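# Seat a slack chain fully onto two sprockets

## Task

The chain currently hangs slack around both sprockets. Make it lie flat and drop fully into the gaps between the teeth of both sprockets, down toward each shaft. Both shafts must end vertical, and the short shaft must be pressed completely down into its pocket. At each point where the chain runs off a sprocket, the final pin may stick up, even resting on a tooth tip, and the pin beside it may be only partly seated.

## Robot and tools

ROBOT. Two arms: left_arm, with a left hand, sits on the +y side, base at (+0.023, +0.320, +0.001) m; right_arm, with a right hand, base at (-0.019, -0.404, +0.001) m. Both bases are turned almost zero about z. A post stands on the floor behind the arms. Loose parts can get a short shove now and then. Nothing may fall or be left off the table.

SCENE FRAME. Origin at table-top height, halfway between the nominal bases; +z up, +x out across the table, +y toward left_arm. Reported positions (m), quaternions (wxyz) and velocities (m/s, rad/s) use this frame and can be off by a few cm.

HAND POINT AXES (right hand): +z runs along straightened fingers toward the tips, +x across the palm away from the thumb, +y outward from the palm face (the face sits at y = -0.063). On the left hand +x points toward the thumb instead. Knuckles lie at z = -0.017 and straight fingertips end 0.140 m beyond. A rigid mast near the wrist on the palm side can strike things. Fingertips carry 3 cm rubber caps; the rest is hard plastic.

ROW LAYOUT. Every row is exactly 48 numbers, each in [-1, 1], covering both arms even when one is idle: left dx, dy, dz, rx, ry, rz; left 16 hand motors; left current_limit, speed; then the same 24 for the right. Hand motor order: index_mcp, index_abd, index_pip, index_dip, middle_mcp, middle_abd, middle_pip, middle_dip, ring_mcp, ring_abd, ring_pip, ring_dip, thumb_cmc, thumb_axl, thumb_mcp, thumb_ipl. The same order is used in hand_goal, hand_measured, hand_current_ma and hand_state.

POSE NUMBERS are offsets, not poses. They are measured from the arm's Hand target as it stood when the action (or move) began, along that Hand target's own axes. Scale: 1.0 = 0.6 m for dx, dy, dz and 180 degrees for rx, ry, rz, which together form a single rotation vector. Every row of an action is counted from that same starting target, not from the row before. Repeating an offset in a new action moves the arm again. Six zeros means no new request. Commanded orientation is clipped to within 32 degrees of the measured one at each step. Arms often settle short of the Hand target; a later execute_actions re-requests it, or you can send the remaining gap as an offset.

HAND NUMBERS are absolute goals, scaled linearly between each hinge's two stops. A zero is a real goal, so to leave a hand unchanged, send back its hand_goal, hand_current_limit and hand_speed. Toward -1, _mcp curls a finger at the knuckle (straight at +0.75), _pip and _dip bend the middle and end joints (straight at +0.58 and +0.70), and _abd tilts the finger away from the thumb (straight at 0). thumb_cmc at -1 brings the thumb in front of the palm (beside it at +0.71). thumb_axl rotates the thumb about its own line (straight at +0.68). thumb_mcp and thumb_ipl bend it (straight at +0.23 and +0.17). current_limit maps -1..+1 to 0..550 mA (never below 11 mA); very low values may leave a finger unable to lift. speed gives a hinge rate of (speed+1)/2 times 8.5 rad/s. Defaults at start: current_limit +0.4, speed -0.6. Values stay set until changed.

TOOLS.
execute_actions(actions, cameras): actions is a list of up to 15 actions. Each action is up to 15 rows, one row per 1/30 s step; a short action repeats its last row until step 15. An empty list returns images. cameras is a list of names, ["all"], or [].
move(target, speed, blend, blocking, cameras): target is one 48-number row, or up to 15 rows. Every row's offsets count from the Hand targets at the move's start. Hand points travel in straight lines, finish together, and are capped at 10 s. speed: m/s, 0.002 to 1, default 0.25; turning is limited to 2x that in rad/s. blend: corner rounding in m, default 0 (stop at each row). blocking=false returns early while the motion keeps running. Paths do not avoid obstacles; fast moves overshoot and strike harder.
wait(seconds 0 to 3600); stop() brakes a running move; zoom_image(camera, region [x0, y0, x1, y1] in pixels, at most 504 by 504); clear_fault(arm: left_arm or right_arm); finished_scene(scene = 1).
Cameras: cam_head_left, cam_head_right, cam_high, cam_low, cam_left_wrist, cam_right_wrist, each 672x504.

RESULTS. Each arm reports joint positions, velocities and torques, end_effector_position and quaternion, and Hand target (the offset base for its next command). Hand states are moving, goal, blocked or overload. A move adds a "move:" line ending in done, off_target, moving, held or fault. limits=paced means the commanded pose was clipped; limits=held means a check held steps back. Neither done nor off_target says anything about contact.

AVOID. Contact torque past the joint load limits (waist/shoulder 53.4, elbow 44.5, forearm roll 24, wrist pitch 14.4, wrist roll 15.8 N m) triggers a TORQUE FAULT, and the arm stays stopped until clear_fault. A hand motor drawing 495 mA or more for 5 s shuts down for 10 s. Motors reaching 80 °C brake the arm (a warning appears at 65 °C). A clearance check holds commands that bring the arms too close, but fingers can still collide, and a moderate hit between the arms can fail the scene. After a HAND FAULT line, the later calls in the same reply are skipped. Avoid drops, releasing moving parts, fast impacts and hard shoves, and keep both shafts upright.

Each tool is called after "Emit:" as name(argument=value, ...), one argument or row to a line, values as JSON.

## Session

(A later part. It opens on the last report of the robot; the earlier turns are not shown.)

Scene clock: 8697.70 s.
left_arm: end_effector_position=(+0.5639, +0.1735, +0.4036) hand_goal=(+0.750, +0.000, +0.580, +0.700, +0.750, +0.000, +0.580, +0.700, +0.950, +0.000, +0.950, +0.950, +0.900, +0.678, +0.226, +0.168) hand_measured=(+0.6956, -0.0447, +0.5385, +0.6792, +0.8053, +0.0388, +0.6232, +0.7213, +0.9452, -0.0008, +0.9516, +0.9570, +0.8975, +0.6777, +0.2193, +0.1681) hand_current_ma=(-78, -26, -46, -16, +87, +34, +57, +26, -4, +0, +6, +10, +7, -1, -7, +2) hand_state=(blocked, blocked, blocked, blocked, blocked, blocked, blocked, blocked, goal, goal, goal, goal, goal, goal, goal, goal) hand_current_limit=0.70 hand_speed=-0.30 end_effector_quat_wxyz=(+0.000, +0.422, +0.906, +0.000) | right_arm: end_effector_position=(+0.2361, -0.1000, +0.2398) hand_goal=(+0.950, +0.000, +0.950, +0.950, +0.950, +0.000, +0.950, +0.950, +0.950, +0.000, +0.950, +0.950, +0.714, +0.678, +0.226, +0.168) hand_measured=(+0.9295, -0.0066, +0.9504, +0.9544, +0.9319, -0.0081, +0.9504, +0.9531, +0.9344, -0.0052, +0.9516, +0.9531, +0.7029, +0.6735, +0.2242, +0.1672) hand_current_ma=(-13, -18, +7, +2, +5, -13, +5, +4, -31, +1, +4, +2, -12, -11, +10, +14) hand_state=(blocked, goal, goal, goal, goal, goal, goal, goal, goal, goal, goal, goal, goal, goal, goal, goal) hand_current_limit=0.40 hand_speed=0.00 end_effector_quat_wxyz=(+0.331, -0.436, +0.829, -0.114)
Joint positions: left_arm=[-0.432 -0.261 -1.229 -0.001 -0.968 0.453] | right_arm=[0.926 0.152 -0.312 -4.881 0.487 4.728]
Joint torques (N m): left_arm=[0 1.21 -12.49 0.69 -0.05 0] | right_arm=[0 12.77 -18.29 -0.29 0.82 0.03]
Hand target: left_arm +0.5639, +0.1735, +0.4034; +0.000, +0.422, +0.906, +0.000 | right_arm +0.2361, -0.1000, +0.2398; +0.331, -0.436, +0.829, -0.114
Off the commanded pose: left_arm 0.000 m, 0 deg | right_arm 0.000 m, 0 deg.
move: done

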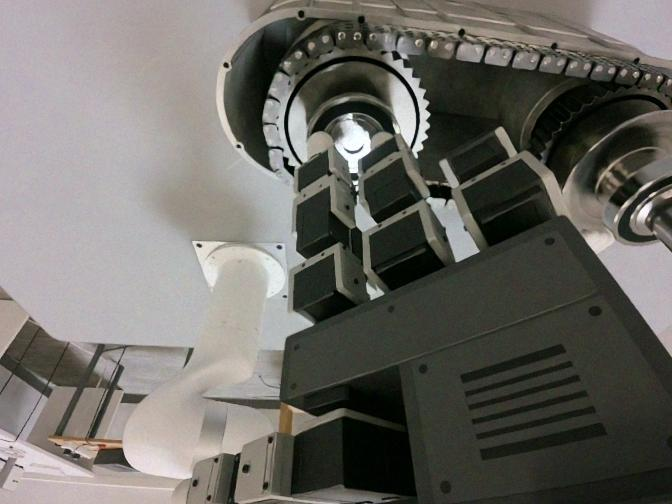

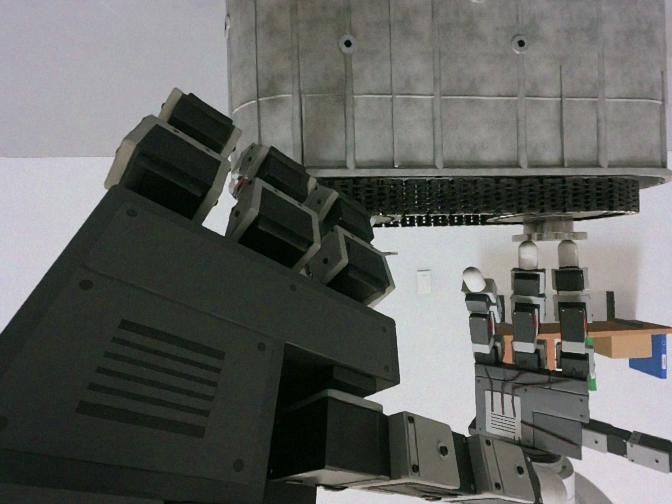

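Emit:
move(
  target=[
    [0,0,-0.02,0,0,0,0.75,0,0.58,0.70,0.75,0,0.58,0.7,0.95,0,0.95,0.95,0.9,0.678,0.226,0.168,0.6,-0.3,0,0,0,0,0,0,0.95,0,0.95,0.95,0.95,0,0.95,0.95,0.95,0,0.95,0.95,0.714,0.678,0.226,0.168,0.4,0],
    [0,0,-0.1,0,0,0.35,0.95,0,0.95,0.95,0.95,0,0.95,0.95,0.95,0,0.95,0.95,0.9,0.678,0.226,0.168,0.6,-0.2,0,0,0,0,0,0,0.95,0,0.95,0.95,0.95,0,0.95,0.95,0.95,0,0.95,0.95,0.714,0.678,0.226,0.168,0.4,0],
  ],
  speed=[0.03,0.15],
)

Emit:
move(
  target=[
    [0,0,0,0,0,0.3722,0.95,0,0.95,0.95,0.95,0,0.95,0.95,0.95,0,0.95,0.95,0.9,0.678,0.226,0.168,0.6,-0.2,0,0,0,0,0,0,0.95,0,0.95,0.95,0.95,0,0.95,0.95,0.95,0,0.95,0.95,0.714,0.678,0.226,0.168,0.4,0],
  ],
  speed=0.2,
)

Scene clock: 8727.50 s.
left_arm: end_effector_position=(+0.5639, +0.1735, +0.4634) hand_goal=(+0.950, +0.000, +0.950, +0.950, +0.950, +0.000, +0.950, +0.950, +0.950, +0.000, +0.950, +0.950, +0.900, +0.678, +0.226, +0.168) hand_measured=(+0.9440, -0.0066, +0.9516, +0.9531, +0.9452, +0.0080, +0.9516, +0.9544, +0.9452, +0.0007, +0.9516, +0.9557, +0.8963, +0.6777, +0.2183, +0.1681) hand_current_ma=(-6, +6, +8, +9, +4, +10, -1, +8, -4, -2, +7, +9, +4, -3, -6, +1) hand_state=(goal, goal, goal, goal, goal, goal, goal, goal, goal, goal, goal, goal, goal, goal, goal, goal) hand_current_limit=0.60 hand_speed=-0.20 end_effector_quat_wxyz=(+0.000, +0.834, +0.552, +0.000) | right_arm: end_effector_position=(+0.2361, -0.1000, +0.2398) hand_goal=(+0.950, +0.000, +0.950, +0.950, +0.950, +0.000, +0.950, +0.950, +0.950, +0.000, +0.950, +0.950, +0.714, +0.678, +0.226, +0.168) hand_measured=(+0.9295, -0.0037, +0.9516, +0.9544, +0.9319, -0.0066, +0.9504, +0.9531, +0.9332, -0.0052, +0.9504, +0.9519, +0.7029, +0.6735, +0.2242, +0.1662) hand_current_ma=(-6, -4, +0, -10, -8, -2, +13, -4, -24, -10, +8, +0, -9, +5, +9, -7) hand_state=(blocked, goal, goal, goal, goal, goal, goal, goal, goal, goal, goal, goal, goal, goal, goal, goal) hand_current_limit=0.40 hand_speed=0.00 end_effector_quat_wxyz=(+0.331, -0.436, +0.829, -0.114)
Joint positions: left_arm=[-0.3 -0.069 -1.145 -0.001 -1.076 1.685] | right_arm=[0.926 0.152 -0.312 -4.881 0.487 4.728]
Joint torques (N m): left_arm=[0 23.63 -21.02 0.75 -0.01 0] | right_arm=[0 12.77 -18.29 -0.29 0.82 0.03]
Hand target: left_arm +0.5639, +0.1735, +0.4634; +0.000, +0.834, +0.552, +0.000 | right_arm +0.2361, -0.1000, +0.2398; +0.331, -0.436, +0.829, -0.114
Off the commanded pose: left_arm 0.000 m, 0 deg | right_arm 0.000 m, 0 deg.
move: done

Scene clock: 8730.93 s.
left_arm: end_effector_position=(+0.5639, +0.1735, +0.4634) hand_goal=(+0.950, +0.000, +0.950, +0.950, +0.950, +0.000, +0.950, +0.950, +0.950, +0.000, +0.950, +0.950, +0.900, +0.678, +0.226, +0.168) hand_measured=(+0.9440, -0.0081, +0.9516, +0.9544, +0.9464, +0.0080, +0.9516, +0.9544, +0.9440, -0.0008, +0.9516, +0.9570, +0.8975, +0.6777, +0.2183, +0.1681) hand_current_ma=(+0, +2, +10, +13, +7, +13, +2, +10, +0, +0, +1, +11, +9, -1, -3, +0) hand_state=(goal, goal, goal, goal, goal, goal, goal, goal, goal, goal, goal, goal, goal, goal, goal, goal) hand_current_limit=0.60 hand_speed=-0.20 end_effector_quat_wxyz=(+0.000, +1.000, +0.000, +0.000) | right_arm: end_effector_position=(+0.2361, -0.1000, +0.2398) hand_goal=(+0.950, +0.000, +0.950, +0.950, +0.950, +0.000, +0.950, +0.950, +0.950, +0.000, +0.950, +0.950, +0.714, +0.678, +0.226, +0.168) hand_measured=(+0.9295, -0.0052, +0.9504, +0.9531, +0.9319, -0.0081, +0.9516, +0.9531, +0.9332, -0.0037, +0.9504, +0.9531, +0.7016, +0.6725, +0.2242, +0.1672) hand_current_ma=(-1, -15, -12, -4, -14, -2, +15, +8, -14, -2, +11, +2, -1, -10, +6, +12) hand_state=(blocked, goal, goal, goal, goal, goal, goal, goal, goal, goal, goal, goal, goal, goal, goal, goal) hand_current_limit=0.40 hand_speed=0.00 end_effector_quat_wxyz=(+0.331, -0.436, +0.829, -0.114)
Joint positions: left_arm=[-0.131 -0.192 -1.282 -0.001 -1.09 3.023] | right_arm=[0.926 0.152 -0.312 -4.881 0.487 4.728]
Joint torques (N m): left_arm=[0 28.12 -21.09 0.72 0.05 0] | right_arm=[0 12.77 -18.29 -0.29 0.82 0.03]
Hand target: left_arm +0.5639, +0.1735, +0.4634; +0.000, +1.000, +0.000, +0.000 | right_arm +0.2361, -0.1000, +0.2398; +0.331, -0.436, +0.829, -0.114
Off the commanded pose: left_arm 0.000 m, 0 deg | right_arm 0.000 m, 0 deg.
move: done

Emit:
move(
  target=[
    [-0.0583,-0.005,0.08,-0.25,0,0,0.95,0,0.95,0.95,0.95,0,0.95,0.95,0.95,0,0.95,0.95,0.9,0.678,0.226,0.168,0.6,-0.2,0,0,0,0,0,0,0.95,0,0.95,0.95,0.95,0,0.95,0.95,0.95,0,0.95,0.95,0.714,0.678,0.226,0.168,0.4,0],
  ],
  speed=0.15,
  cameras=["cam_left_wrist","cam_right_wrist"],
)

Emit:
zoom_image(
  camera="cam_left_wrist",
  region=[200, 0, 440, 220],
)

Emit:
zoom_image(
  camera="cam_left_wrist",
  region=[230, 80, 350, 220],
)

Scene clock: 8742.13 s.
left_arm: end_effector_position=(+0.5289, +0.1765, +0.4154) hand_goal=(+0.950, +0.000, +0.950, +0.950, +0.950, +0.000, +0.950, +0.950, +0.950, +0.000, +0.950, +0.950, +0.900, +0.678, +0.226, +0.168) hand_measured=(+0.9537, -0.0066, +0.9516, +0.9544, +0.9537, +0.0080, +0.9516, +0.9531, +0.9524, -0.0008, +0.9516, +0.9557, +0.9063, +0.6777, +0.2183, +0.1672) hand_current_ma=(+4, +4, +8, +10, +13, +12, +2, +10, +1, -3, +2, +9, +11, -2, -4, +4) hand_state=(goal, goal, goal, goal, goal, goal, goal, goal, goal, goal, goal, goal, goal, goal, goal, goal) hand_current_limit=0.60 hand_speed=-0.20 end_effector_quat_wxyz=(+0.383, +0.924, +0.000, +0.000) | right_arm: end_effector_position=(+0.2361, -0.1000, +0.2398) hand_goal=(+0.950, +0.000, +0.950, +0.950, +0.950, +0.000, +0.950, +0.950, +0.950, +0.000, +0.950, +0.950, +0.714, +0.678, +0.226, +0.168) hand_measured=(+0.9295, -0.0052, +0.9504, +0.9544, +0.9319, -0.0066, +0.9516, +0.9531, +0.9344, -0.0037, +0.9504, +0.9531, +0.7016, +0.6735, +0.2242, +0.1681) hand_current_ma=(-3, -2, -5, +11, -14, -2, +7, +6, -11, -9, -2, -10, -7, +0, +11, +3) hand_state=(blocked, goal, goal, goal, goal, goal, goal, goal, goal, goal, goal, goal, goal, goal, goal, goal) hand_current_limit=0.40 hand_speed=0.00 end_effector_quat_wxyz=(+0.331, -0.436, +0.829, -0.114)
Joint positions: left_arm=[0.135 -0.26 -0.955 -0.92 -1.075 3.908] | right_arm=[0.926 0.152 -0.312 -4.881 0.487 4.728]
Joint torques (N m): left_arm=[0 28.01 -18.61 -0.44 -0.79 0.04] | right_arm=[0 12.77 -18.29 -0.29 0.82 0.03]
Hand target: left_arm +0.5289, +0.1765, +0.4154; +0.383, +0.924, +0.000, +0.000 | right_arm +0.2361, -0.1000, +0.2398; +0.331, -0.436, +0.829, -0.114
Off the commanded pose: left_arm 0.000 m, 0 deg | right_arm 0.000 m, 0 deg.
move: done

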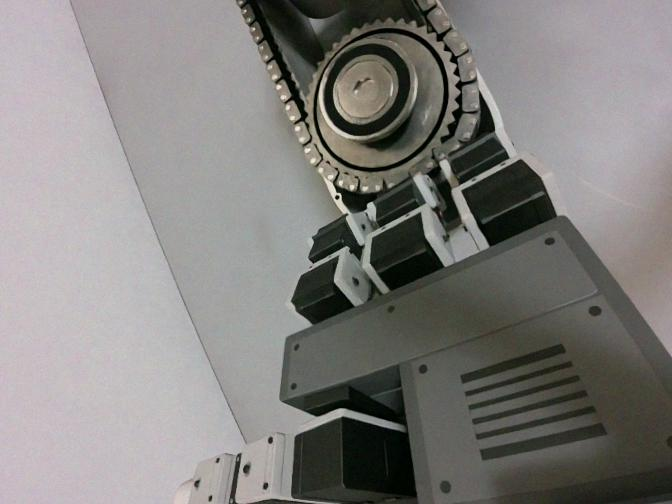

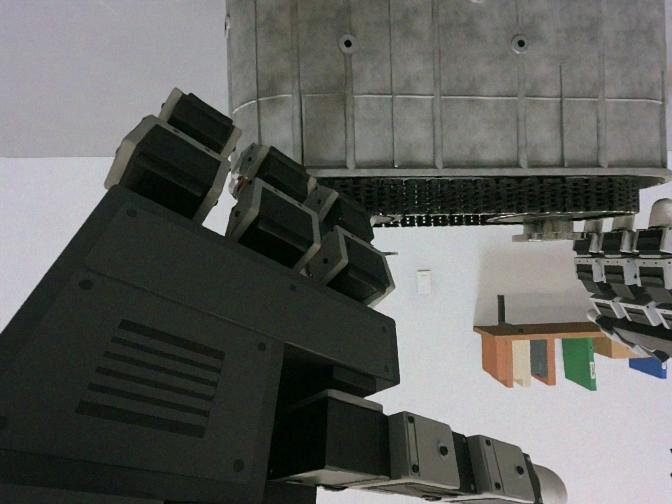

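Scaled by 2.100.

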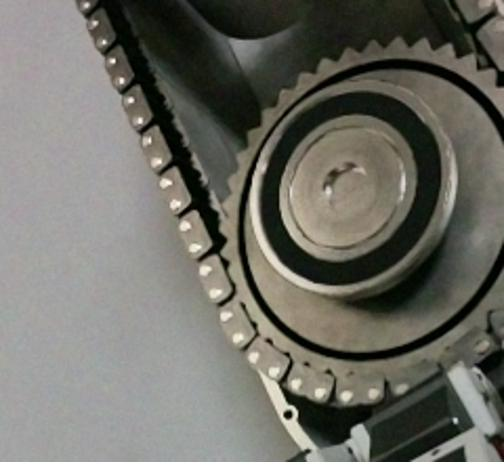

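Scaled by 3.600.

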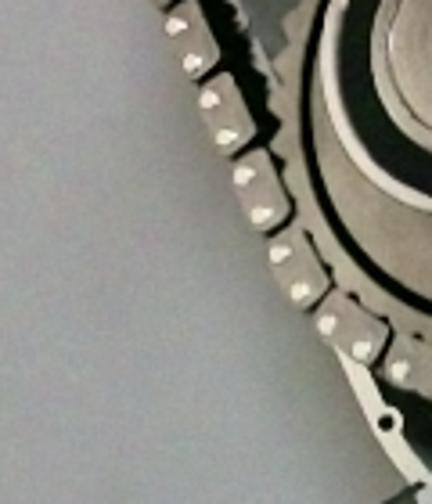

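Emit:
move(
  target=[
    [-0.165,0,0,0,0,0,0.95,0,0.95,0.95,0.95,0,0.95,0.95,0.95,0,0.95,0.95,0.9,0.678,0.226,0.168,0.6,-0.2,0,0,0,0,0,0,0.95,0,0.95,0.95,0.95,0,0.95,0.95,0.95,0,0.95,0.95,0.714,0.678,0.226,0.168,0.4,0],
  ],
  speed=0.15,
  cameras=["cam_left_wrist"],
)

Emit:
zoom_image(
  camera="cam_left_wrist",
  region=[190, 0, 400, 210],
)

Emit:
zoom_image(
  camera="cam_left_wrist",
  region=[290, 80, 400, 220],
)

Scene clock: 8753.70 s.
left_arm: end_effector_position=(+0.4299, +0.1764, +0.4154) hand_goal=(+0.950, +0.000, +0.950, +0.950, +0.950, +0.000, +0.950, +0.950, +0.950, +0.000, +0.950, +0.950, +0.900, +0.678, +0.226, +0.168) hand_measured=(+0.9537, -0.0081, +0.9516, +0.9544, +0.9524, +0.0021, +0.9516, +0.9544, +0.9524, -0.0008, +0.9516, +0.9557, +0.9076, +0.6767, +0.2193, +0.1672) hand_current_ma=(+3, +8, +7, +5, +9, +6, -3, +5, +3, -3, +0, +9, +12, -3, -3, +0) hand_state=(goal, goal, goal, goal, goal, goal, goal, goal, goal, goal, goal, goal, goal, goal, goal, goal) hand_current_limit=0.60 hand_speed=-0.20 end_effector_quat_wxyz=(+0.383, +0.924, +0.000, +0.000) | right_arm: end_effector_position=(+0.2361, -0.1000, +0.2398) hand_goal=(+0.950, +0.000, +0.950, +0.950, +0.950, +0.000, +0.950, +0.950, +0.950, +0.000, +0.950, +0.950, +0.714, +0.678, +0.226, +0.168) hand_measured=(+0.9283, -0.0052, +0.9516, +0.9544, +0.9332, -0.0081, +0.9504, +0.9544, +0.9344, -0.0052, +0.9516, +0.9531, +0.7016, +0.6735, +0.2232, +0.1662) hand_current_ma=(-7, +16, -7, -1, -4, -13, +6, +2, -11, +7, +7, +0, +2, -1, -8, +8) hand_state=(blocked, goal, goal, goal, goal, goal, goal, goal, goal, goal, goal, goal, goal, goal, goal, goal) hand_current_limit=0.40 hand_speed=0.00 end_effector_quat_wxyz=(+0.331, -0.436, +0.829, -0.114)
Joint positions: left_arm=[0.173 -0.027 -0.689 -0.913 -1.073 3.954] | right_arm=[0.926 0.152 -0.312 -4.881 0.487 4.728]
Joint torques (N m): left_arm=[0 19.35 -18.26 -0.42 -0.83 0.04] | right_arm=[0 12.77 -18.29 -0.29 0.82 0.03]
Hand target: left_arm +0.4299, +0.1764, +0.4154; +0.383, +0.924, +0.000, +0.000 | right_arm +0.2361, -0.1000, +0.2398; +0.331, -0.436, +0.829, -0.114
Off the commanded pose: left_arm 0.000 m, 0 deg | right_arm 0.000 m, 0 deg.
move: done

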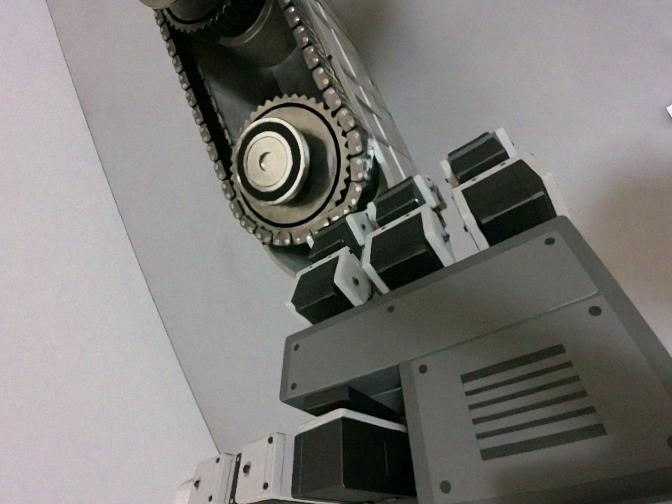

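Scaled by 2.400.

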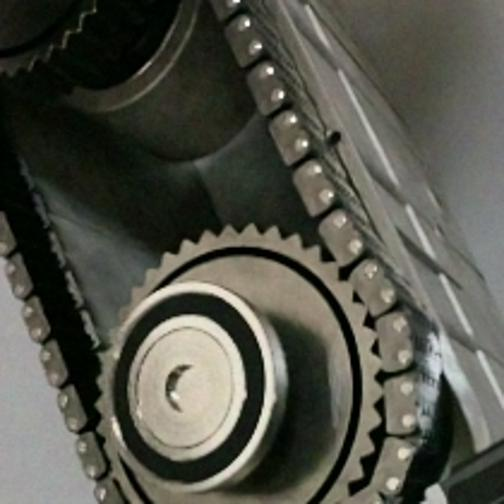

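Scaled by 3.600.

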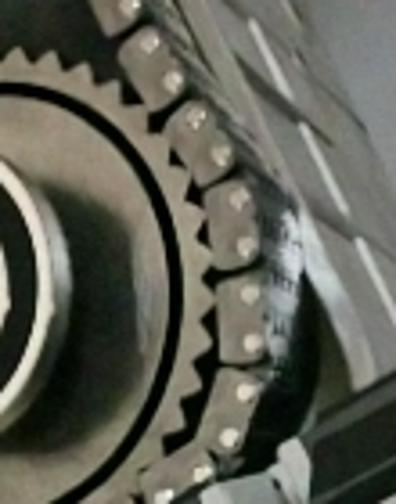

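Emit:
execute_actions(
  actions=[],
  cameras=["cam_right_wrist"],
)

Emit:
zoom_image(
  camera="cam_right_wrist",
  region=[590, 165, 660, 235],
)

Emit:
zoom_image(
  camera="cam_right_wrist",
  region=[480, 165, 600, 255],
)

Scene clock: 8768.60 s.
left_arm: end_effector_position=(+0.4299, +0.1764, +0.4154) hand_goal=(+0.950, +0.000, +0.950, +0.950, +0.950, +0.000, +0.950, +0.950, +0.950, +0.000, +0.950, +0.950, +0.900, +0.678, +0.226, +0.168) hand_measured=(+0.9537, -0.0081, +0.9516, +0.9531, +0.9537, +0.0021, +0.9516, +0.9531, +0.9537, -0.0008, +0.9516, +0.9557, +0.9063, +0.6777, +0.2183, +0.1681) hand_current_ma=(+1, +4, +11, +11, +15, +8, +3, +7, +3, +0, +3, +9, +12, -3, -7, +3) hand_state=(goal, goal, goal, goal, goal, goal, goal, goal, goal, goal, goal, goal, goal, goal, goal, goal) hand_current_limit=0.60 hand_speed=-0.20 end_effector_quat_wxyz=(+0.383, +0.924, +0.000, +0.000) | right_arm: end_effector_position=(+0.2361, -0.1000, +0.2398) hand_goal=(+0.950, +0.000, +0.950, +0.950, +0.950, +0.000, +0.950, +0.950, +0.950, +0.000, +0.950, +0.950, +0.714, +0.678, +0.226, +0.168) hand_measured=(+0.9295, -0.0052, +0.9504, +0.9544, +0.9319, -0.0096, +0.9516, +0.9544, +0.9332, -0.0037, +0.9504, +0.9531, +0.7029, +0.6735, +0.2242, +0.1672) hand_current_ma=(+6, -12, -5, -12, -12, -13, +22, -5, -6, +17, -1, +1, -19, -1, +12, +5) hand_state=(blocked, goal, goal, goal, goal, goal, goal, goal, goal, goal, goal, goal, goal, goal, goal, goal) hand_current_limit=0.40 hand_speed=0.00 end_effector_quat_wxyz=(+0.331, -0.436, +0.829, -0.114)
Joint positions: left_arm=[0.173 -0.027 -0.689 -0.913 -1.073 3.954] | right_arm=[0.926 0.152 -0.312 -4.881 0.487 4.728]
Joint velocities: within noise
Joint torques (N m): left_arm=[0 19.35 -18.26 -0.42 -0.83 0.04] | right_arm=[0 12.77 -18.29 -0.29 0.82 0.03]
Motor temperatures (°C): left_arm=[29 29 34 31 35 31] | right_arm=[31 26 30 30 31 28]
Hand target: left_arm +0.4299, +0.1764, +0.4154; +0.383, +0.924, +0.000, +0.000 | right_arm +0.2361, -0.1000, +0.2398; +0.331, -0.436, +0.829, -0.114
Off the commanded pose: left_arm 0.000 m, 0 deg | right_arm 0.000 m, 0 deg.
Images, in order (width x height): cam_right_wrist 672x504.

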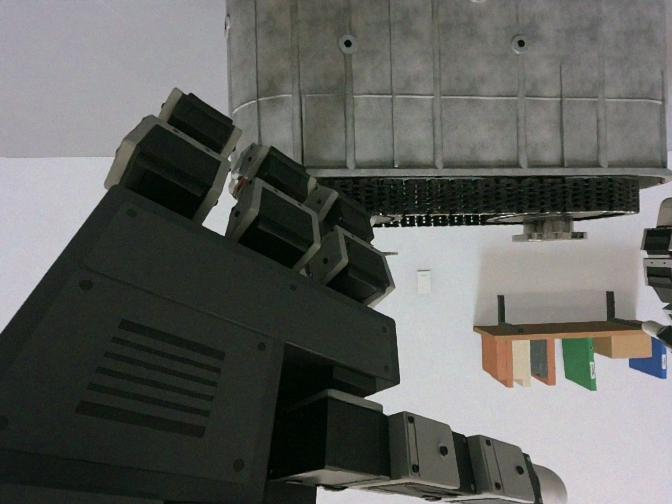

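Scaled by 7.200.

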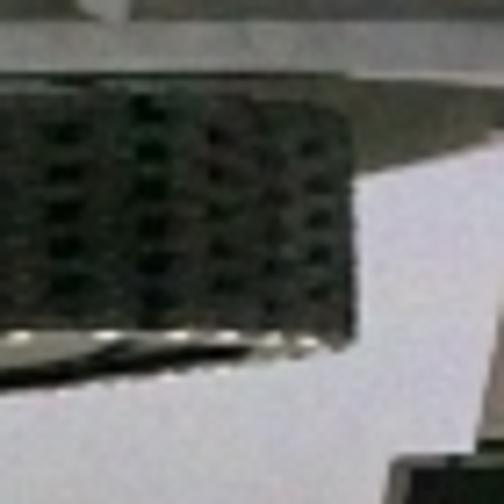

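Scaled by 4.200.

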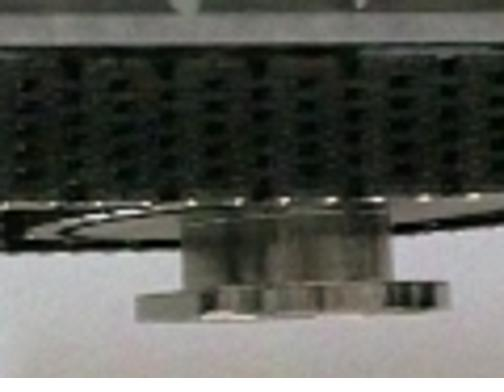

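Emit:
move(
  target=[
    [0,0.0707,-0.0707,0.25,0,0,0.95,0,0.95,0.95,0.95,0,0.95,0.95,0.95,0,0.95,0.95,0.9,0.678,0.226,0.168,0.6,-0.2,0,0,0,0,0,0,0.95,0,0.95,0.95,0.95,0,0.95,0.95,0.95,0,0.95,0.95,0.714,0.678,0.226,0.168,0.4,0],
  ],
  speed=0.2,
)

Emit:
move(
  target=[
    [0,0,0,0,0,-0.5,0.95,0,0.95,0.95,0.95,0,0.95,0.95,0.95,0,0.95,0.95,0.9,0.678,0.226,0.168,0.6,-0.2,0,0,0,0,0,0,0.95,0,0.95,0.95,0.95,0,0.95,0.95,0.95,0,0.95,0.95,0.714,0.678,0.226,0.168,0.4,0],
  ],
  speed=0.25,
)

Emit:
move(
  target=[
    [-0.064,0.022,0.01,-0.0833,0,0,0.75,0,0.58,0.7,0.75,0,0.58,0.7,0.95,0,0.95,0.95,0.9,0.678,0.226,0.168,0.6,0,0,0,0,0,0,0,0.95,0,0.95,0.95,0.95,0,0.95,0.95,0.95,0,0.95,0.95,0.714,0.678,0.226,0.168,0.4,0],
  ],
  speed=0.2,
  cameras=["cam_left_wrist"],
)

Emit:
zoom_image(
  camera="cam_left_wrist",
  region=[180, 0, 440, 160],
)

Scene clock: 8790.53 s.
left_arm: end_effector_position=(+0.4299, +0.1765, +0.4754) hand_goal=(+0.950, +0.000, +0.950, +0.950, +0.950, +0.000, +0.950, +0.950, +0.950, +0.000, +0.950, +0.950, +0.900, +0.678, +0.226, +0.168) hand_measured=(+0.9452, -0.0081, +0.9529, +0.9531, +0.9452, +0.0021, +0.9504, +0.9531, +0.9452, -0.0008, +0.9516, +0.9557, +0.9076, +0.6777, +0.2193, +0.1672) hand_current_ma=(-4, +3, +9, +11, +7, +7, +5, +10, -4, -1, +0, +11, +13, -4, -2, -1) hand_state=(goal, goal, goal, goal, goal, goal, goal, goal, goal, goal, goal, goal, goal, goal, goal, goal) hand_current_limit=0.60 hand_speed=-0.20 end_effector_quat_wxyz=(+0.000, +1.000, +0.000, +0.000) | right_arm: end_effector_position=(+0.2361, -0.1000, +0.2398) hand_goal=(+0.950, +0.000, +0.950, +0.950, +0.950, +0.000, +0.950, +0.950, +0.950, +0.000, +0.950, +0.950, +0.714, +0.678, +0.226, +0.168) hand_measured=(+0.9295, -0.0052, +0.9516, +0.9544, +0.9319, -0.0066, +0.9504, +0.9531, +0.9344, -0.0052, +0.9504, +0.9531, +0.7016, +0.6735, +0.2242, +0.1672) hand_current_ma=(+1, -17, +8, -4, +0, -13, +15, +6, -29, +1, -15, +2, -7, -6, -12, +16) hand_state=(blocked, goal, goal, goal, goal, goal, goal, goal, goal, goal, goal, goal, goal, goal, goal, goal) hand_current_limit=0.40 hand_speed=0.00 end_effector_quat_wxyz=(+0.331, -0.436, +0.829, -0.114)
Joint positions: left_arm=[-0.164 0.154 -0.957 -0.001 -1.111 2.99] | right_arm=[0.926 0.152 -0.312 -4.881 0.487 4.728]
Joint torques (N m): left_arm=[0 15.66 -21.1 0.73 0.05 0] | right_arm=[0 12.77 -18.29 -0.29 0.82 0.03]
Hand target: left_arm +0.4299, +0.1765, +0.4754; +0.000, +1.000, +0.000, +0.000 | right_arm +0.2361, -0.1000, +0.2398; +0.331, -0.436, +0.829, -0.114
Off the commanded pose: left_arm 0.000 m, 0 deg | right_arm 0.000 m, 0 deg.
move: done

Scene clock: 8794.20 s.
left_arm: end_effector_position=(+0.4299, +0.1765, +0.4754) hand_goal=(+0.950, +0.000, +0.950, +0.950, +0.950, +0.000, +0.950, +0.950, +0.950, +0.000, +0.950, +0.950, +0.900, +0.678, +0.226, +0.168) hand_measured=(+0.9452, -0.0037, +0.9516, +0.9544, +0.9452, +0.0021, +0.9504, +0.9544, +0.9440, -0.0008, +0.9504, +0.9557, +0.9063, +0.6777, +0.2193, +0.1672) hand_current_ma=(-1, +7, +5, +8, +10, +6, +4, +5, +0, -1, +3, +11, +13, -5, -3, +0) hand_state=(goal, goal, goal, goal, goal, goal, goal, goal, goal, goal, goal, goal, goal, goal, goal, goal) hand_current_limit=0.60 hand_speed=-0.20 end_effector_quat_wxyz=(+0.000, +0.707, +0.707, +0.000) | right_arm: end_effector_position=(+0.2361, -0.1000, +0.2398) hand_goal=(+0.950, +0.000, +0.950, +0.950, +0.950, +0.000, +0.950, +0.950, +0.950, +0.000, +0.950, +0.950, +0.714, +0.678, +0.226, +0.168) hand_measured=(+0.9295, -0.0052, +0.9504, +0.9544, +0.9319, -0.0081, +0.9516, +0.9544, +0.9332, -0.0037, +0.9504, +0.9519, +0.7016, +0.6735, +0.2232, +0.1672) hand_current_ma=(-2, +11, +3, +5, -26, -18, +0, +15, -16, -4, +10, -9, +1, -6, +8, +9) hand_state=(blocked, goal, goal, goal, goal, goal, goal, goal, goal, goal, goal, goal, goal, goal, goal, goal) hand_current_limit=0.40 hand_speed=0.00 end_effector_quat_wxyz=(+0.331, -0.436, +0.829, -0.114)
Joint positions: left_arm=[-0.489 0.224 -0.898 -0.001 -1.122 1.094] | right_arm=[0.926 0.152 -0.312 -4.881 0.487 4.728]
Joint torques (N m): left_arm=[0 13.06 -21 0.75 -0.05 0] | right_arm=[0 12.77 -18.29 -0.29 0.82 0.03]
Hand target: left_arm +0.4299, +0.1765, +0.4754; +0.000, +0.707, +0.707, +0.000 | right_arm +0.2361, -0.1000, +0.2398; +0.331, -0.436, +0.829, -0.114
Off the commanded pose: left_arm 0.000 m, 0 deg | right_arm 0.000 m, 0 deg.
move: done

Scene clock: 8795.40 s.
left_arm: end_effector_position=(+0.4431, +0.1381, +0.4694) hand_goal=(+0.750, +0.000, +0.580, +0.700, +0.750, +0.000, +0.580, +0.700, +0.950, +0.000, +0.950, +0.950, +0.900, +0.678, +0.226, +0.168) hand_measured=(+0.7535, -0.0037, +0.5834, +0.6932, +0.7511, +0.0036, +0.5782, +0.6945, +0.9440, +0.0007, +0.9516, +0.9557, +0.9063, +0.6777, +0.2183, +0.1681) hand_current_ma=(+2, +7, +13, +0, +10, +10, -3, +4, +0, +1, +7, +15, +14, -4, -6, +0) hand_state=(goal, goal, goal, goal, goal, goal, goal, goal, goal, goal, goal, goal, goal, goal, goal, goal) hand_current_limit=0.60 hand_speed=0.00 end_effector_quat_wxyz=(+0.093, +0.701, +0.701, +0.092) | right_arm: end_effector_position=(+0.2361, -0.1000, +0.2398) hand_goal=(+0.950, +0.000, +0.950, +0.950, +0.950, +0.000, +0.950, +0.950, +0.950, +0.000, +0.950, +0.950, +0.714, +0.678, +0.226, +0.168) hand_measured=(+0.9295, -0.0052, +0.9504, +0.9544, +0.9319, -0.0081, +0.9504, +0.9531, +0.9344, -0.0052, +0.9504, +0.9531, +0.7029, +0.6725, +0.2232, +0.1672) hand_current_ma=(-7, -2, -9, +11, -17, -5, +7, +4, -31, -1, +5, -7, -13, -4, -1, +10) hand_state=(blocked, goal, goal, goal, goal, goal, goal, goal, goal, goal, goal, goal, goal, goal, goal, goal) hand_current_limit=0.40 hand_speed=0.00 end_effector_quat_wxyz=(+0.331, -0.436, +0.829, -0.114)
Joint positions: left_arm=[-0.642 0.25 -0.799 0.204 -0.845 0.82] | right_arm=[0.926 0.152 -0.312 -4.881 0.487 4.728]
Joint torques (N m): left_arm=[0 12.59 -21.42 0.95 0.3 0.02] | right_arm=[0 12.77 -18.29 -0.29 0.82 0.03]
Hand target: left_arm +0.4431, +0.1381, +0.4694; +0.093, +0.701, +0.701, +0.092 | right_arm +0.2361, -0.1000, +0.2398; +0.331, -0.436, +0.829, -0.114
Off the commanded pose: left_arm 0.000 m, 0 deg | right_arm 0.000 m, 0 deg.
move: done

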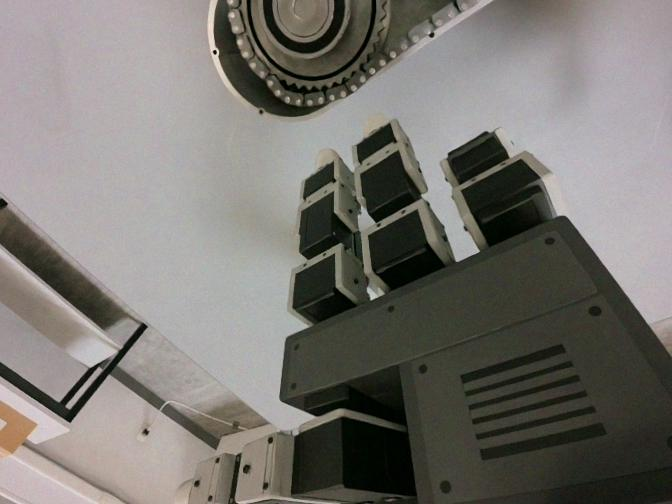

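Scaled by 1.938.

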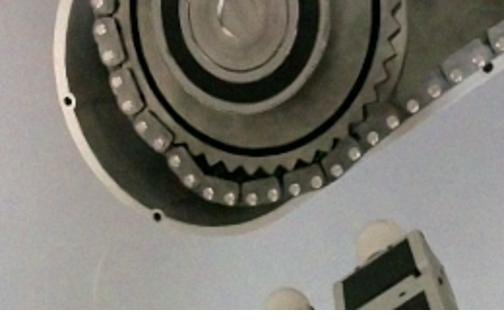

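Emit:
move(
  target=[
    [0.06,0,-0.02,0,0,0,0.75,0,0.58,0.7,0.75,0,0.58,0.7,0.95,0,0.95,0.95,0.9,0.678,0.226,0.168,0.6,0,0,0,0,0.274,-0.059,-0.204,0.55,0,-0.223,0.265,0.55,0,-0.223,0.265,0.95,0,-0.85,-0.84,-0.6,0.678,0.25,-0.256,0.6,-0.2],
  ],
  speed=0.2,
)

Emit:
move(
  target=[
    [0,0,0,0,0,0,0.75,0,0.58,0.7,0.75,0,0.58,0.7,0.95,0,0.95,0.95,0.9,0.678,0.226,0.168,0.6,0,-0.1917,-0.15,0.0,0,0,0,0.55,0,-0.223,0.265,0.55,0,-0.223,0.265,0.95,0,-0.85,-0.84,-0.6,0.678,0.25,-0.256,0.6,-0.2],
    [0,0,0,0,0,0,0.75,0,0.58,0.7,0.75,0,0.58,0.7,0.95,0,0.95,0.95,0.9,0.678,0.226,0.168,0.6,0,-0.1917,-0.15,0.3265,0,0,0,0.55,0,-0.223,0.265,0.55,0,-0.223,0.265,0.95,0,-0.85,-0.84,-0.6,0.678,0.25,-0.256,0.6,-0.2],
  ],
  speed=0.15,
  blend=0.02,
  cameras=["cam_left_wrist","cam_right_wrist","cam_head_right","cam_low"],
)

Scene clock: 8842.30 s.
left_arm: end_effector_position=(+0.4400, +0.1741, +0.4810) hand_goal=(+0.750, +0.000, +0.580, +0.700, +0.750, +0.000, +0.580, +0.700, +0.950, +0.000, +0.950, +0.950, +0.900, +0.678, +0.226, +0.168) hand_measured=(+0.7523, -0.0052, +0.5834, +0.6945, +0.7511, +0.0036, +0.5795, +0.6945, +0.9452, -0.0008, +0.9516, +0.9557, +0.9051, +0.6777, +0.2183, +0.1681) hand_current_ma=(+2, +9, +11, +2, +10, +5, +0, +1, +0, -1, +3, +9, +16, -6, -3, +1) hand_state=(goal, goal, goal, goal, goal, goal, goal, goal, goal, goal, goal, goal, goal, goal, goal, goal) hand_current_limit=0.60 hand_speed=0.00 end_effector_quat_wxyz=(+0.093, +0.701, +0.701, +0.092) | right_arm: end_effector_position=(+0.2361, -0.1000, +0.2398) hand_goal=(+0.550, +0.000, -0.222, +0.266, +0.550, +0.000, -0.222, +0.266, +0.950, +0.000, -0.850, -0.840, -0.600, +0.678, +0.250, -0.256) hand_measured=(+0.5316, -0.0052, -0.2301, +0.2613, +0.5328, -0.0081, -0.2288, +0.2613, +0.9344, -0.0037, -0.8486, -0.8395, -0.6057, +0.6735, +0.2519, -0.2540) hand_current_ma=(+4, +7, -20, -6, -21, -9, +10, -6, -22, +10, +5, +0, +3, -21, +1, +10) hand_state=(goal, goal, goal, goal, goal, goal, goal, goal, goal, goal, goal, goal, goal, goal, goal, goal) hand_current_limit=0.60 hand_speed=-0.20 end_effector_quat_wxyz=(+0.500, -0.501, +0.500, -0.499)
Joint positions: left_arm=[-0.558 0.318 -0.773 0.175 -0.873 0.927] | right_arm=[1.44 -0.273 -0.34 -4.837 1.561 4.646]
Joint torques (N m): left_arm=[0 10.25 -21.47 0.95 0.33 0.02] | right_arm=[0 8.31 -11.56 -0.11 1.68 0.01]
Hand target: left_arm +0.4400, +0.1741, +0.4810; +0.093, +0.701, +0.701, +0.092 | right_arm +0.2361, -0.1000, +0.2398; +0.500, -0.501, +0.500, -0.499
Off the commanded pose: left_arm 0.000 m, 0 deg | right_arm 0.000 m, 0 deg.
move: done

Scene clock: 8845.03 s.
left_arm: end_effector_position=(+0.4400, +0.1741, +0.4810) hand_goal=(+0.750, +0.000, +0.580, +0.700, +0.750, +0.000, +0.580, +0.700, +0.950, +0.000, +0.950, +0.950, +0.900, +0.678, +0.226, +0.168) hand_measured=(+0.7535, -0.0037, +0.5834, +0.6932, +0.7523, +0.0036, +0.5782, +0.6958, +0.9440, +0.0007, +0.9516, +0.9557, +0.9051, +0.6767, +0.2193, +0.1681) hand_current_ma=(+4, +6, +9, +1, +10, +10, -1, -3, +1, -3, +4, +10, +13, -3, -7, +0) hand_state=(goal, goal, goal, goal, goal, goal, goal, goal, goal, goal, goal, goal, goal, goal, goal, goal) hand_current_limit=0.60 hand_speed=0.00 end_effector_quat_wxyz=(+0.093, +0.701, +0.701, +0.092) | right_arm: end_effector_position=(+0.4319, +0.0152, +0.3296) hand_goal=(+0.550, +0.000, -0.222, +0.266, +0.550, +0.000, -0.222, +0.266, +0.950, +0.000, -0.850, -0.840, -0.600, +0.678, +0.250, -0.256) hand_measured=(+0.5316, -0.0052, -0.2288, +0.2613, +0.5328, -0.0066, -0.2288, +0.2626, +0.9332, -0.0052, -0.8473, -0.8395, -0.6007, +0.6735, +0.2519, -0.2549) hand_current_ma=(+9, +9, -2, +2, -8, -17, +6, +4, -8, -7, +3, -9, -9, -12, -4, +14) hand_state=(goal, goal, goal, goal, goal, goal, goal, goal, goal, goal, goal, goal, goal, goal, goal, goal) hand_current_limit=0.60 hand_speed=-0.20 end_effector_quat_wxyz=(+0.500, -0.501, +0.500, -0.499)
Joint positions: left_arm=[-0.558 0.319 -0.773 0.175 -0.873 0.927] | right_arm=[1.036 -0.355 -0.813 -5.194 1.345 4.309]
Joint torques (N m): left_arm=[0 10.25 -21.47 0.95 0.33 0.02] | right_arm=[0 20.41 -18.17 -0.48 1.55 1.64]
Hand target: left_arm +0.4400, +0.1741, +0.4810; +0.093, +0.701, +0.701, +0.092 | right_arm +0.4319, +0.0152, +0.3296; +0.500, -0.501, +0.500, -0.499
Off the commanded pose: left_arm 0.000 m, 0 deg | right_arm 0.000 m, 0 deg.
move: done
Images, in order (width x height): cam_head_right 672x504, cam_low 672x504, cam_left_wrist 672x504, cam_right_wrist 672x504.

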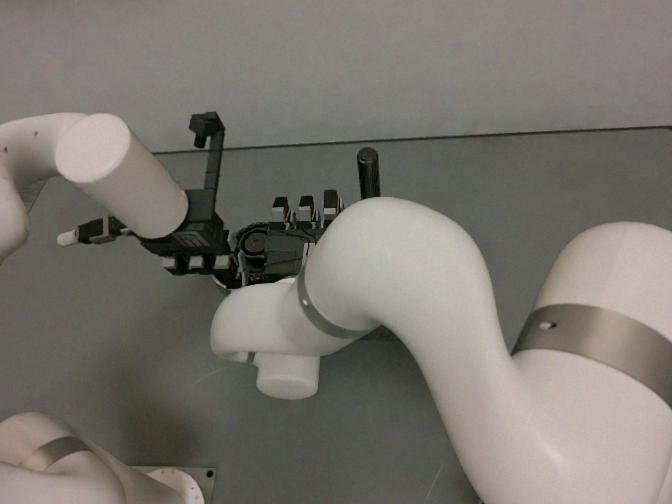

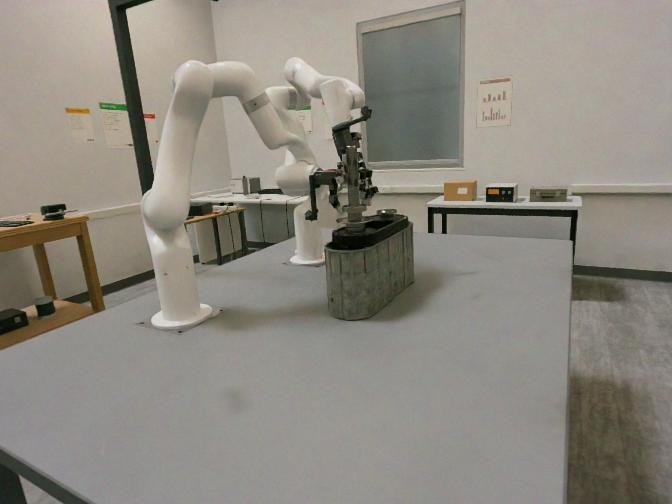

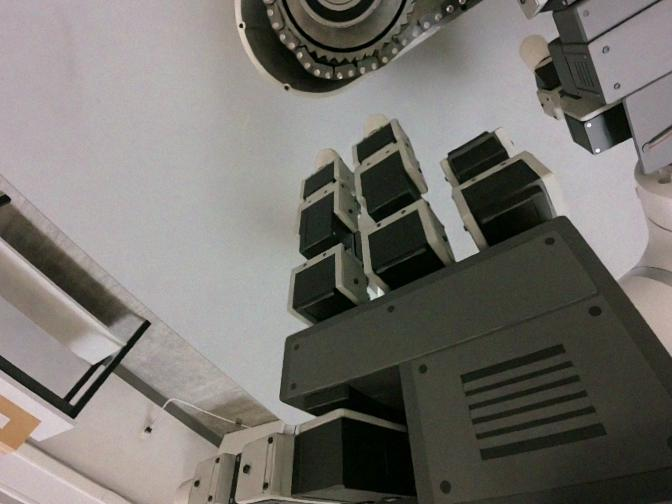

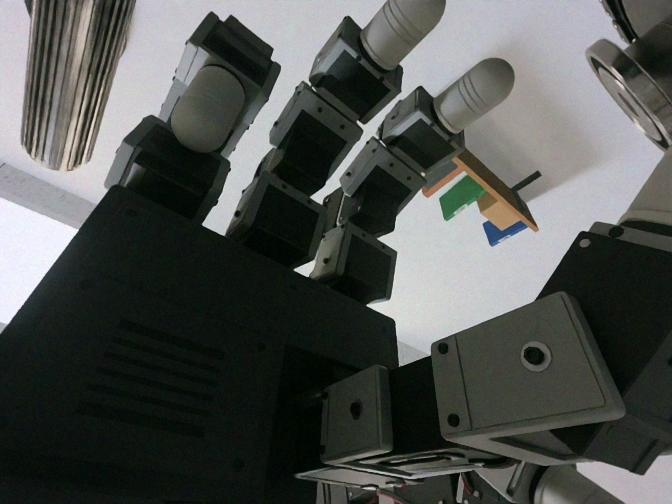

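Emit:
move(
  target=[
    [0,0,0,0,0,0,0.75,0,0.58,0.7,0.75,0,0.58,0.7,0.95,0,0.95,0.95,0.9,0.678,0.226,0.168,0.6,0,0,0.1127,0,0,0,0,0.55,0,-0.223,0.265,0.55,0,-0.223,0.265,0.95,0,-0.85,-0.84,-0.6,0.678,0.25,-0.256,0.6,-0.2],
  ],
  speed=0.08,
  cameras=["cam_left_wrist","cam_right_wrist","cam_head_left"],
)

Scene clock: 8853.37 s.
left_arm: end_effector_position=(+0.4400, +0.1741, +0.4810) hand_goal=(+0.750, +0.000, +0.580, +0.700, +0.750, +0.000, +0.580, +0.700, +0.950, +0.000, +0.950, +0.950, +0.900, +0.678, +0.226, +0.168) hand_measured=(+0.7535, -0.0052, +0.5834, +0.6945, +0.7523, +0.0021, +0.5782, +0.6958, +0.9440, -0.0008, +0.9516, +0.9544, +0.9063, +0.6777, +0.2183, +0.1672) hand_current_ma=(+5, +10, +10, +0, +9, +10, +1, +0, +1, -3, +3, +14, +10, -2, -2, +0) hand_state=(goal, goal, goal, goal, goal, goal, goal, goal, goal, goal, goal, goal, goal, goal, goal, goal) hand_current_limit=0.60 hand_speed=0.00 end_effector_quat_wxyz=(+0.093, +0.701, +0.701, +0.092) | right_arm: end_effector_position=(+0.4319, +0.0152, +0.2620) hand_goal=(+0.550, +0.000, -0.222, +0.266, +0.550, +0.000, -0.222, +0.266, +0.950, +0.000, -0.850, -0.840, -0.600, +0.678, +0.250, -0.256) hand_measured=(+0.5316, -0.0037, -0.2288, +0.2613, +0.5328, -0.0081, -0.2288, +0.2613, +0.9344, -0.0037, -0.8486, -0.8395, -0.6007, +0.6735, +0.2509, -0.2549) hand_current_ma=(+0, -12, -4, +8, -17, +1, +9, -5, -12, +7, -9, +9, +22, +4, +14, +13) hand_state=(goal, goal, goal, goal, goal, goal, goal, goal, goal, goal, goal, goal, goal, goal, goal, goal) hand_current_limit=0.60 hand_speed=-0.20 end_effector_quat_wxyz=(+0.500, -0.501, +0.500, -0.499)
Joint positions: left_arm=[-0.558 0.319 -0.773 0.175 -0.873 0.927] | right_arm=[1.036 -0.497 -0.806 -5.219 1.416 4.443]
Joint torques (N m): left_arm=[0 10.25 -21.47 0.95 0.33 0.02] | right_arm=[0 22.98 -16.11 -0.33 1.62 1.52]
Hand target: left_arm +0.4400, +0.1741, +0.4810; +0.093, +0.701, +0.701, +0.092 | right_arm +0.4319, +0.0152, +0.2619; +0.500, -0.501, +0.500, -0.499
Off the commanded pose: left_arm 0.000 m, 0 deg | right_arm 0.000 m, 0 deg.
move: done
Images, in order (width x height): cam_head_left 672x504, cam_left_wrist 672x504, cam_right_wrist 672x504.

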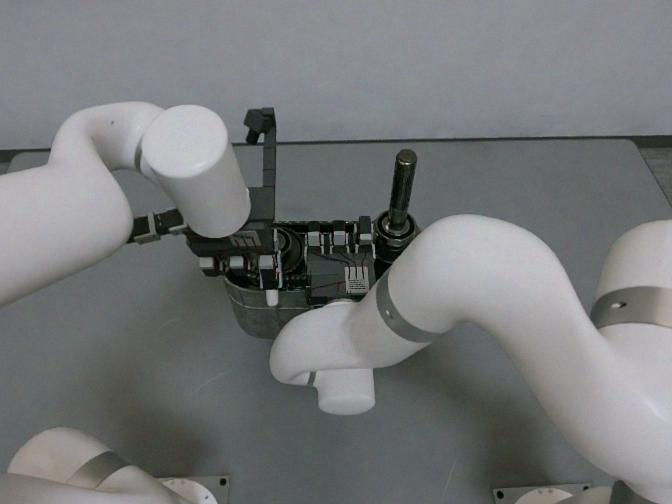

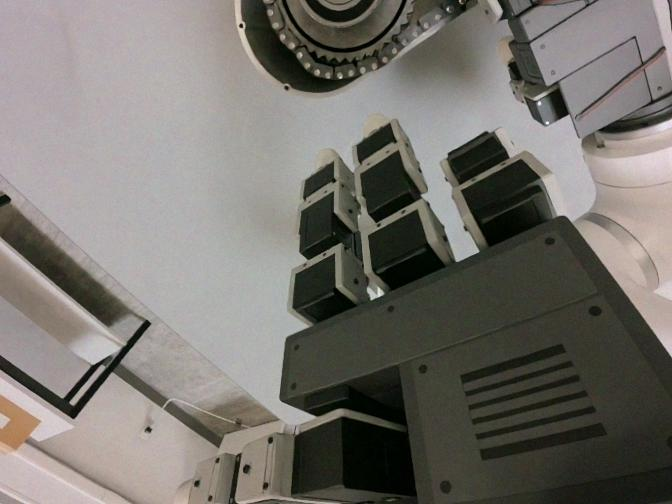

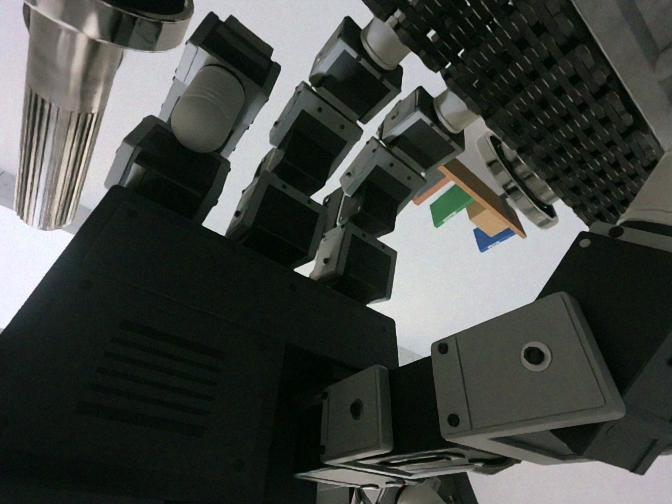

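Emit:
move(
  target=[
    [0.04,-0.10,-0.0268,0,0,0,0.75,0,0.58,0.7,0.75,0,0.58,0.7,0.95,0,0.95,0.95,0.9,0.678,0.226,0.168,0.6,0,0,0,0,0,0,0,0.0,0,-0.35,0.15,0,0,-0.35,0.15,0.95,0,-0.85,-0.84,-0.62,0.678,-0.22,-0.4,0.6,-0.4],
  ],
  speed=0.08,
  cameras=["cam_left_wrist","cam_right_wrist"],
)

Emit:
zoom_image(
  camera="cam_left_wrist",
  region=[220, 0, 480, 180],
)

Scene clock: 8863.03 s.
left_arm: end_effector_position=(+0.3779, +0.1980, +0.4810) hand_goal=(+0.750, +0.000, +0.580, +0.700, +0.750, +0.000, +0.580, +0.700, +0.950, +0.000, +0.950, +0.950, +0.900, +0.678, +0.226, +0.168) hand_measured=(+0.7535, -0.0023, +0.5834, +0.6932, +0.7511, +0.0036, +0.5782, +0.6945, +0.9452, +0.0007, +0.9504, +0.9557, +0.9051, +0.6777, +0.2183, +0.1681) hand_current_ma=(+4, +11, +9, +0, +3, +8, +1, +3, +0, -4, +4, +9, +7, -5, -5, +0) hand_state=(goal, goal, goal, goal, goal, goal, goal, goal, goal, goal, goal, goal, goal, goal, goal, goal) hand_current_limit=0.60 hand_speed=0.00 end_effector_quat_wxyz=(+0.093, +0.701, +0.701, +0.092) | right_arm: end_effector_position=(+0.4319, +0.0152, +0.2619) hand_goal=(+0.000, +0.000, -0.350, +0.150, +0.000, +0.000, -0.350, +0.150, +0.950, +0.000, -0.850, -0.840, -0.620, +0.678, -0.220, -0.400) hand_measured=(+0.2843, -0.0052, -0.2943, +0.1683, +0.2253, -0.0081, -0.2943, +0.1658, +0.9344, -0.0052, -0.8486, -0.8395, -0.6233, +0.6735, +0.0570, -0.3902) hand_current_ma=(+447, -3, +50, +18, +439, -7, +79, +14, -15, +6, +0, +9, +8, -7, +438, +11) hand_state=(blocked, goal, blocked, goal, blocked, goal, blocked, goal, goal, goal, goal, goal, goal, goal, blocked, goal) hand_current_limit=0.60 hand_speed=-0.40 end_effector_quat_wxyz=(+0.500, -0.501, +0.500, -0.499)
Joint positions: left_arm=[-0.603 0.511 -0.648 0.178 -0.947 0.891] | right_arm=[1.036 -0.497 -0.807 -5.219 1.416 4.443]
Joint torques (N m): left_arm=[0 3.86 -21.44 0.99 0.32 0.02] | right_arm=[0 33.24 -16.11 -0.32 -0.89 0.01]
Hand target: left_arm +0.3779, +0.1980, +0.4810; +0.093, +0.701, +0.701, +0.092 | right_arm +0.4319, +0.0152, +0.2619; +0.500, -0.501, +0.500, -0.499
Off the commanded pose: left_arm 0.000 m, 0 deg | right_arm 0.000 m, 0 deg.
move: done

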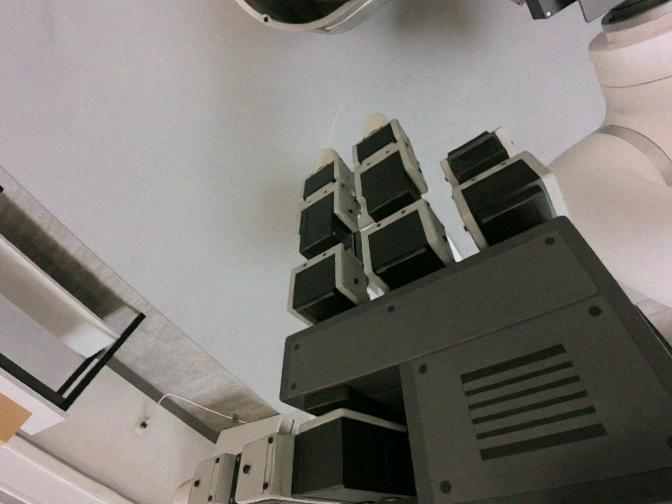

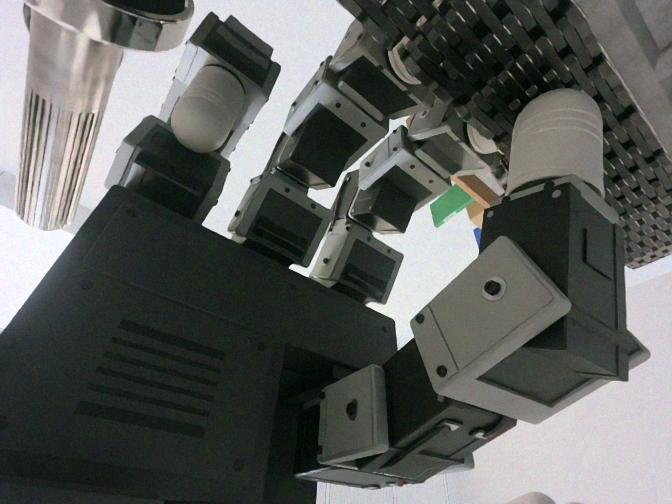

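Scaled by 1.938.

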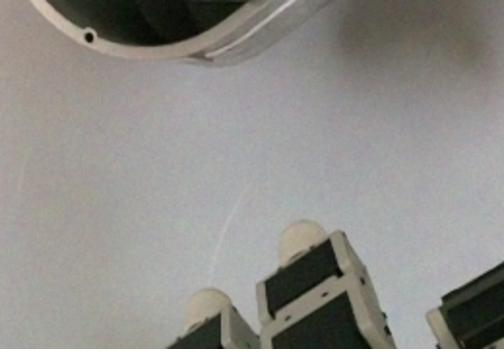

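Emit:
move(
  target=[
    [-0.0333,0.237,0.081,0,0,0,0.95,0,0.95,0.95,0.95,0,0.95,0.95,0.95,0,0.95,0.95,0.9,0.678,0.226,0.168,0.6,0,0,0,0,0,0,0,0.0,0,-0.35,0.15,0,0,-0.35,0.15,0.95,0,-0.85,-0.84,-0.62,0.678,-0.22,-0.4,0.6,-0.4],
  ],
  speed=0.12,
  cameras=["cam_left_wrist"],
)

Emit:
zoom_image(
  camera="cam_left_wrist",
  region=[220, 0, 480, 180],
)

Scene clock: 8872.67 s.
left_arm: end_effector_position=(+0.5278, +0.1781, +0.4709) hand_goal=(+0.950, +0.000, +0.950, +0.950, +0.950, +0.000, +0.950, +0.950, +0.950, +0.000, +0.950, +0.950, +0.900, +0.678, +0.226, +0.168) hand_measured=(+0.9488, -0.0037, +0.9529, +0.9544, +0.9500, +0.0036, +0.9516, +0.9544, +0.9440, +0.0021, +0.9516, +0.9570, +0.9051, +0.6767, +0.2183, +0.1672) hand_current_ma=(-1, +10, +6, +8, +5, +10, +4, +7, -3, +2, +1, +10, +7, -10, -3, +4) hand_state=(goal, goal, goal, goal, goal, goal, goal, goal, goal, goal, goal, goal, goal, goal, goal, goal) hand_current_limit=0.60 hand_speed=0.00 end_effector_quat_wxyz=(+0.093, +0.701, +0.701, +0.092) | right_arm: end_effector_position=(+0.4319, +0.0152, +0.2619) hand_goal=(+0.000, +0.000, -0.350, +0.150, +0.000, +0.000, -0.350, +0.150, +0.950, +0.000, -0.850, -0.840, -0.620, +0.678, -0.220, -0.400) hand_measured=(+0.2831, -0.0052, -0.2943, +0.1696, +0.2265, -0.0081, -0.2930, +0.1658, +0.9344, -0.0052, -0.8486, -0.8395, -0.6233, +0.6735, +0.0570, -0.3902) hand_current_ma=(+457, -5, +56, +9, +437, +0, +64, +28, -33, -3, -14, -19, +3, -12, +444, +7) hand_state=(blocked, goal, blocked, goal, blocked, goal, blocked, goal, goal, goal, goal, goal, goal, goal, blocked, goal) hand_current_limit=0.60 hand_speed=-0.40 end_effector_quat_wxyz=(+0.500, -0.501, +0.500, -0.499)
Joint positions: left_arm=[-0.436 0.106 -0.923 0.149 -0.795 1.056] | right_arm=[1.036 -0.497 -0.806 -5.219 1.416 4.443]
Joint torques (N m): left_arm=[0 17.66 -21.39 0.86 0.33 0.02] | right_arm=[0 33.24 -16.11 -0.32 -1 0.01]
Hand target: left_arm +0.5278, +0.1781, +0.4709; +0.093, +0.701, +0.701, +0.092 | right_arm +0.4319, +0.0152, +0.2619; +0.500, -0.501, +0.500, -0.499
Off the commanded pose: left_arm 0.000 m, 0 deg | right_arm 0.000 m, 0 deg.
move: done

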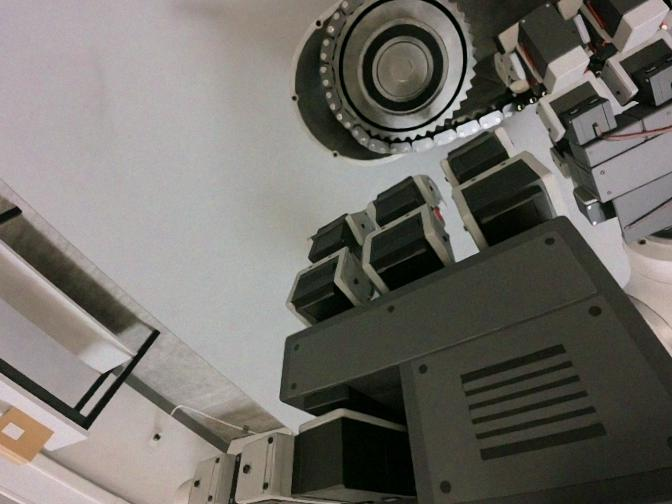

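Scaled by 1.938.

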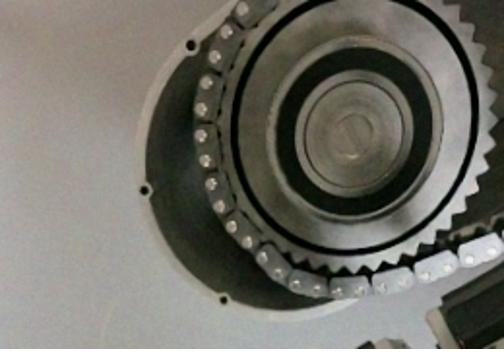

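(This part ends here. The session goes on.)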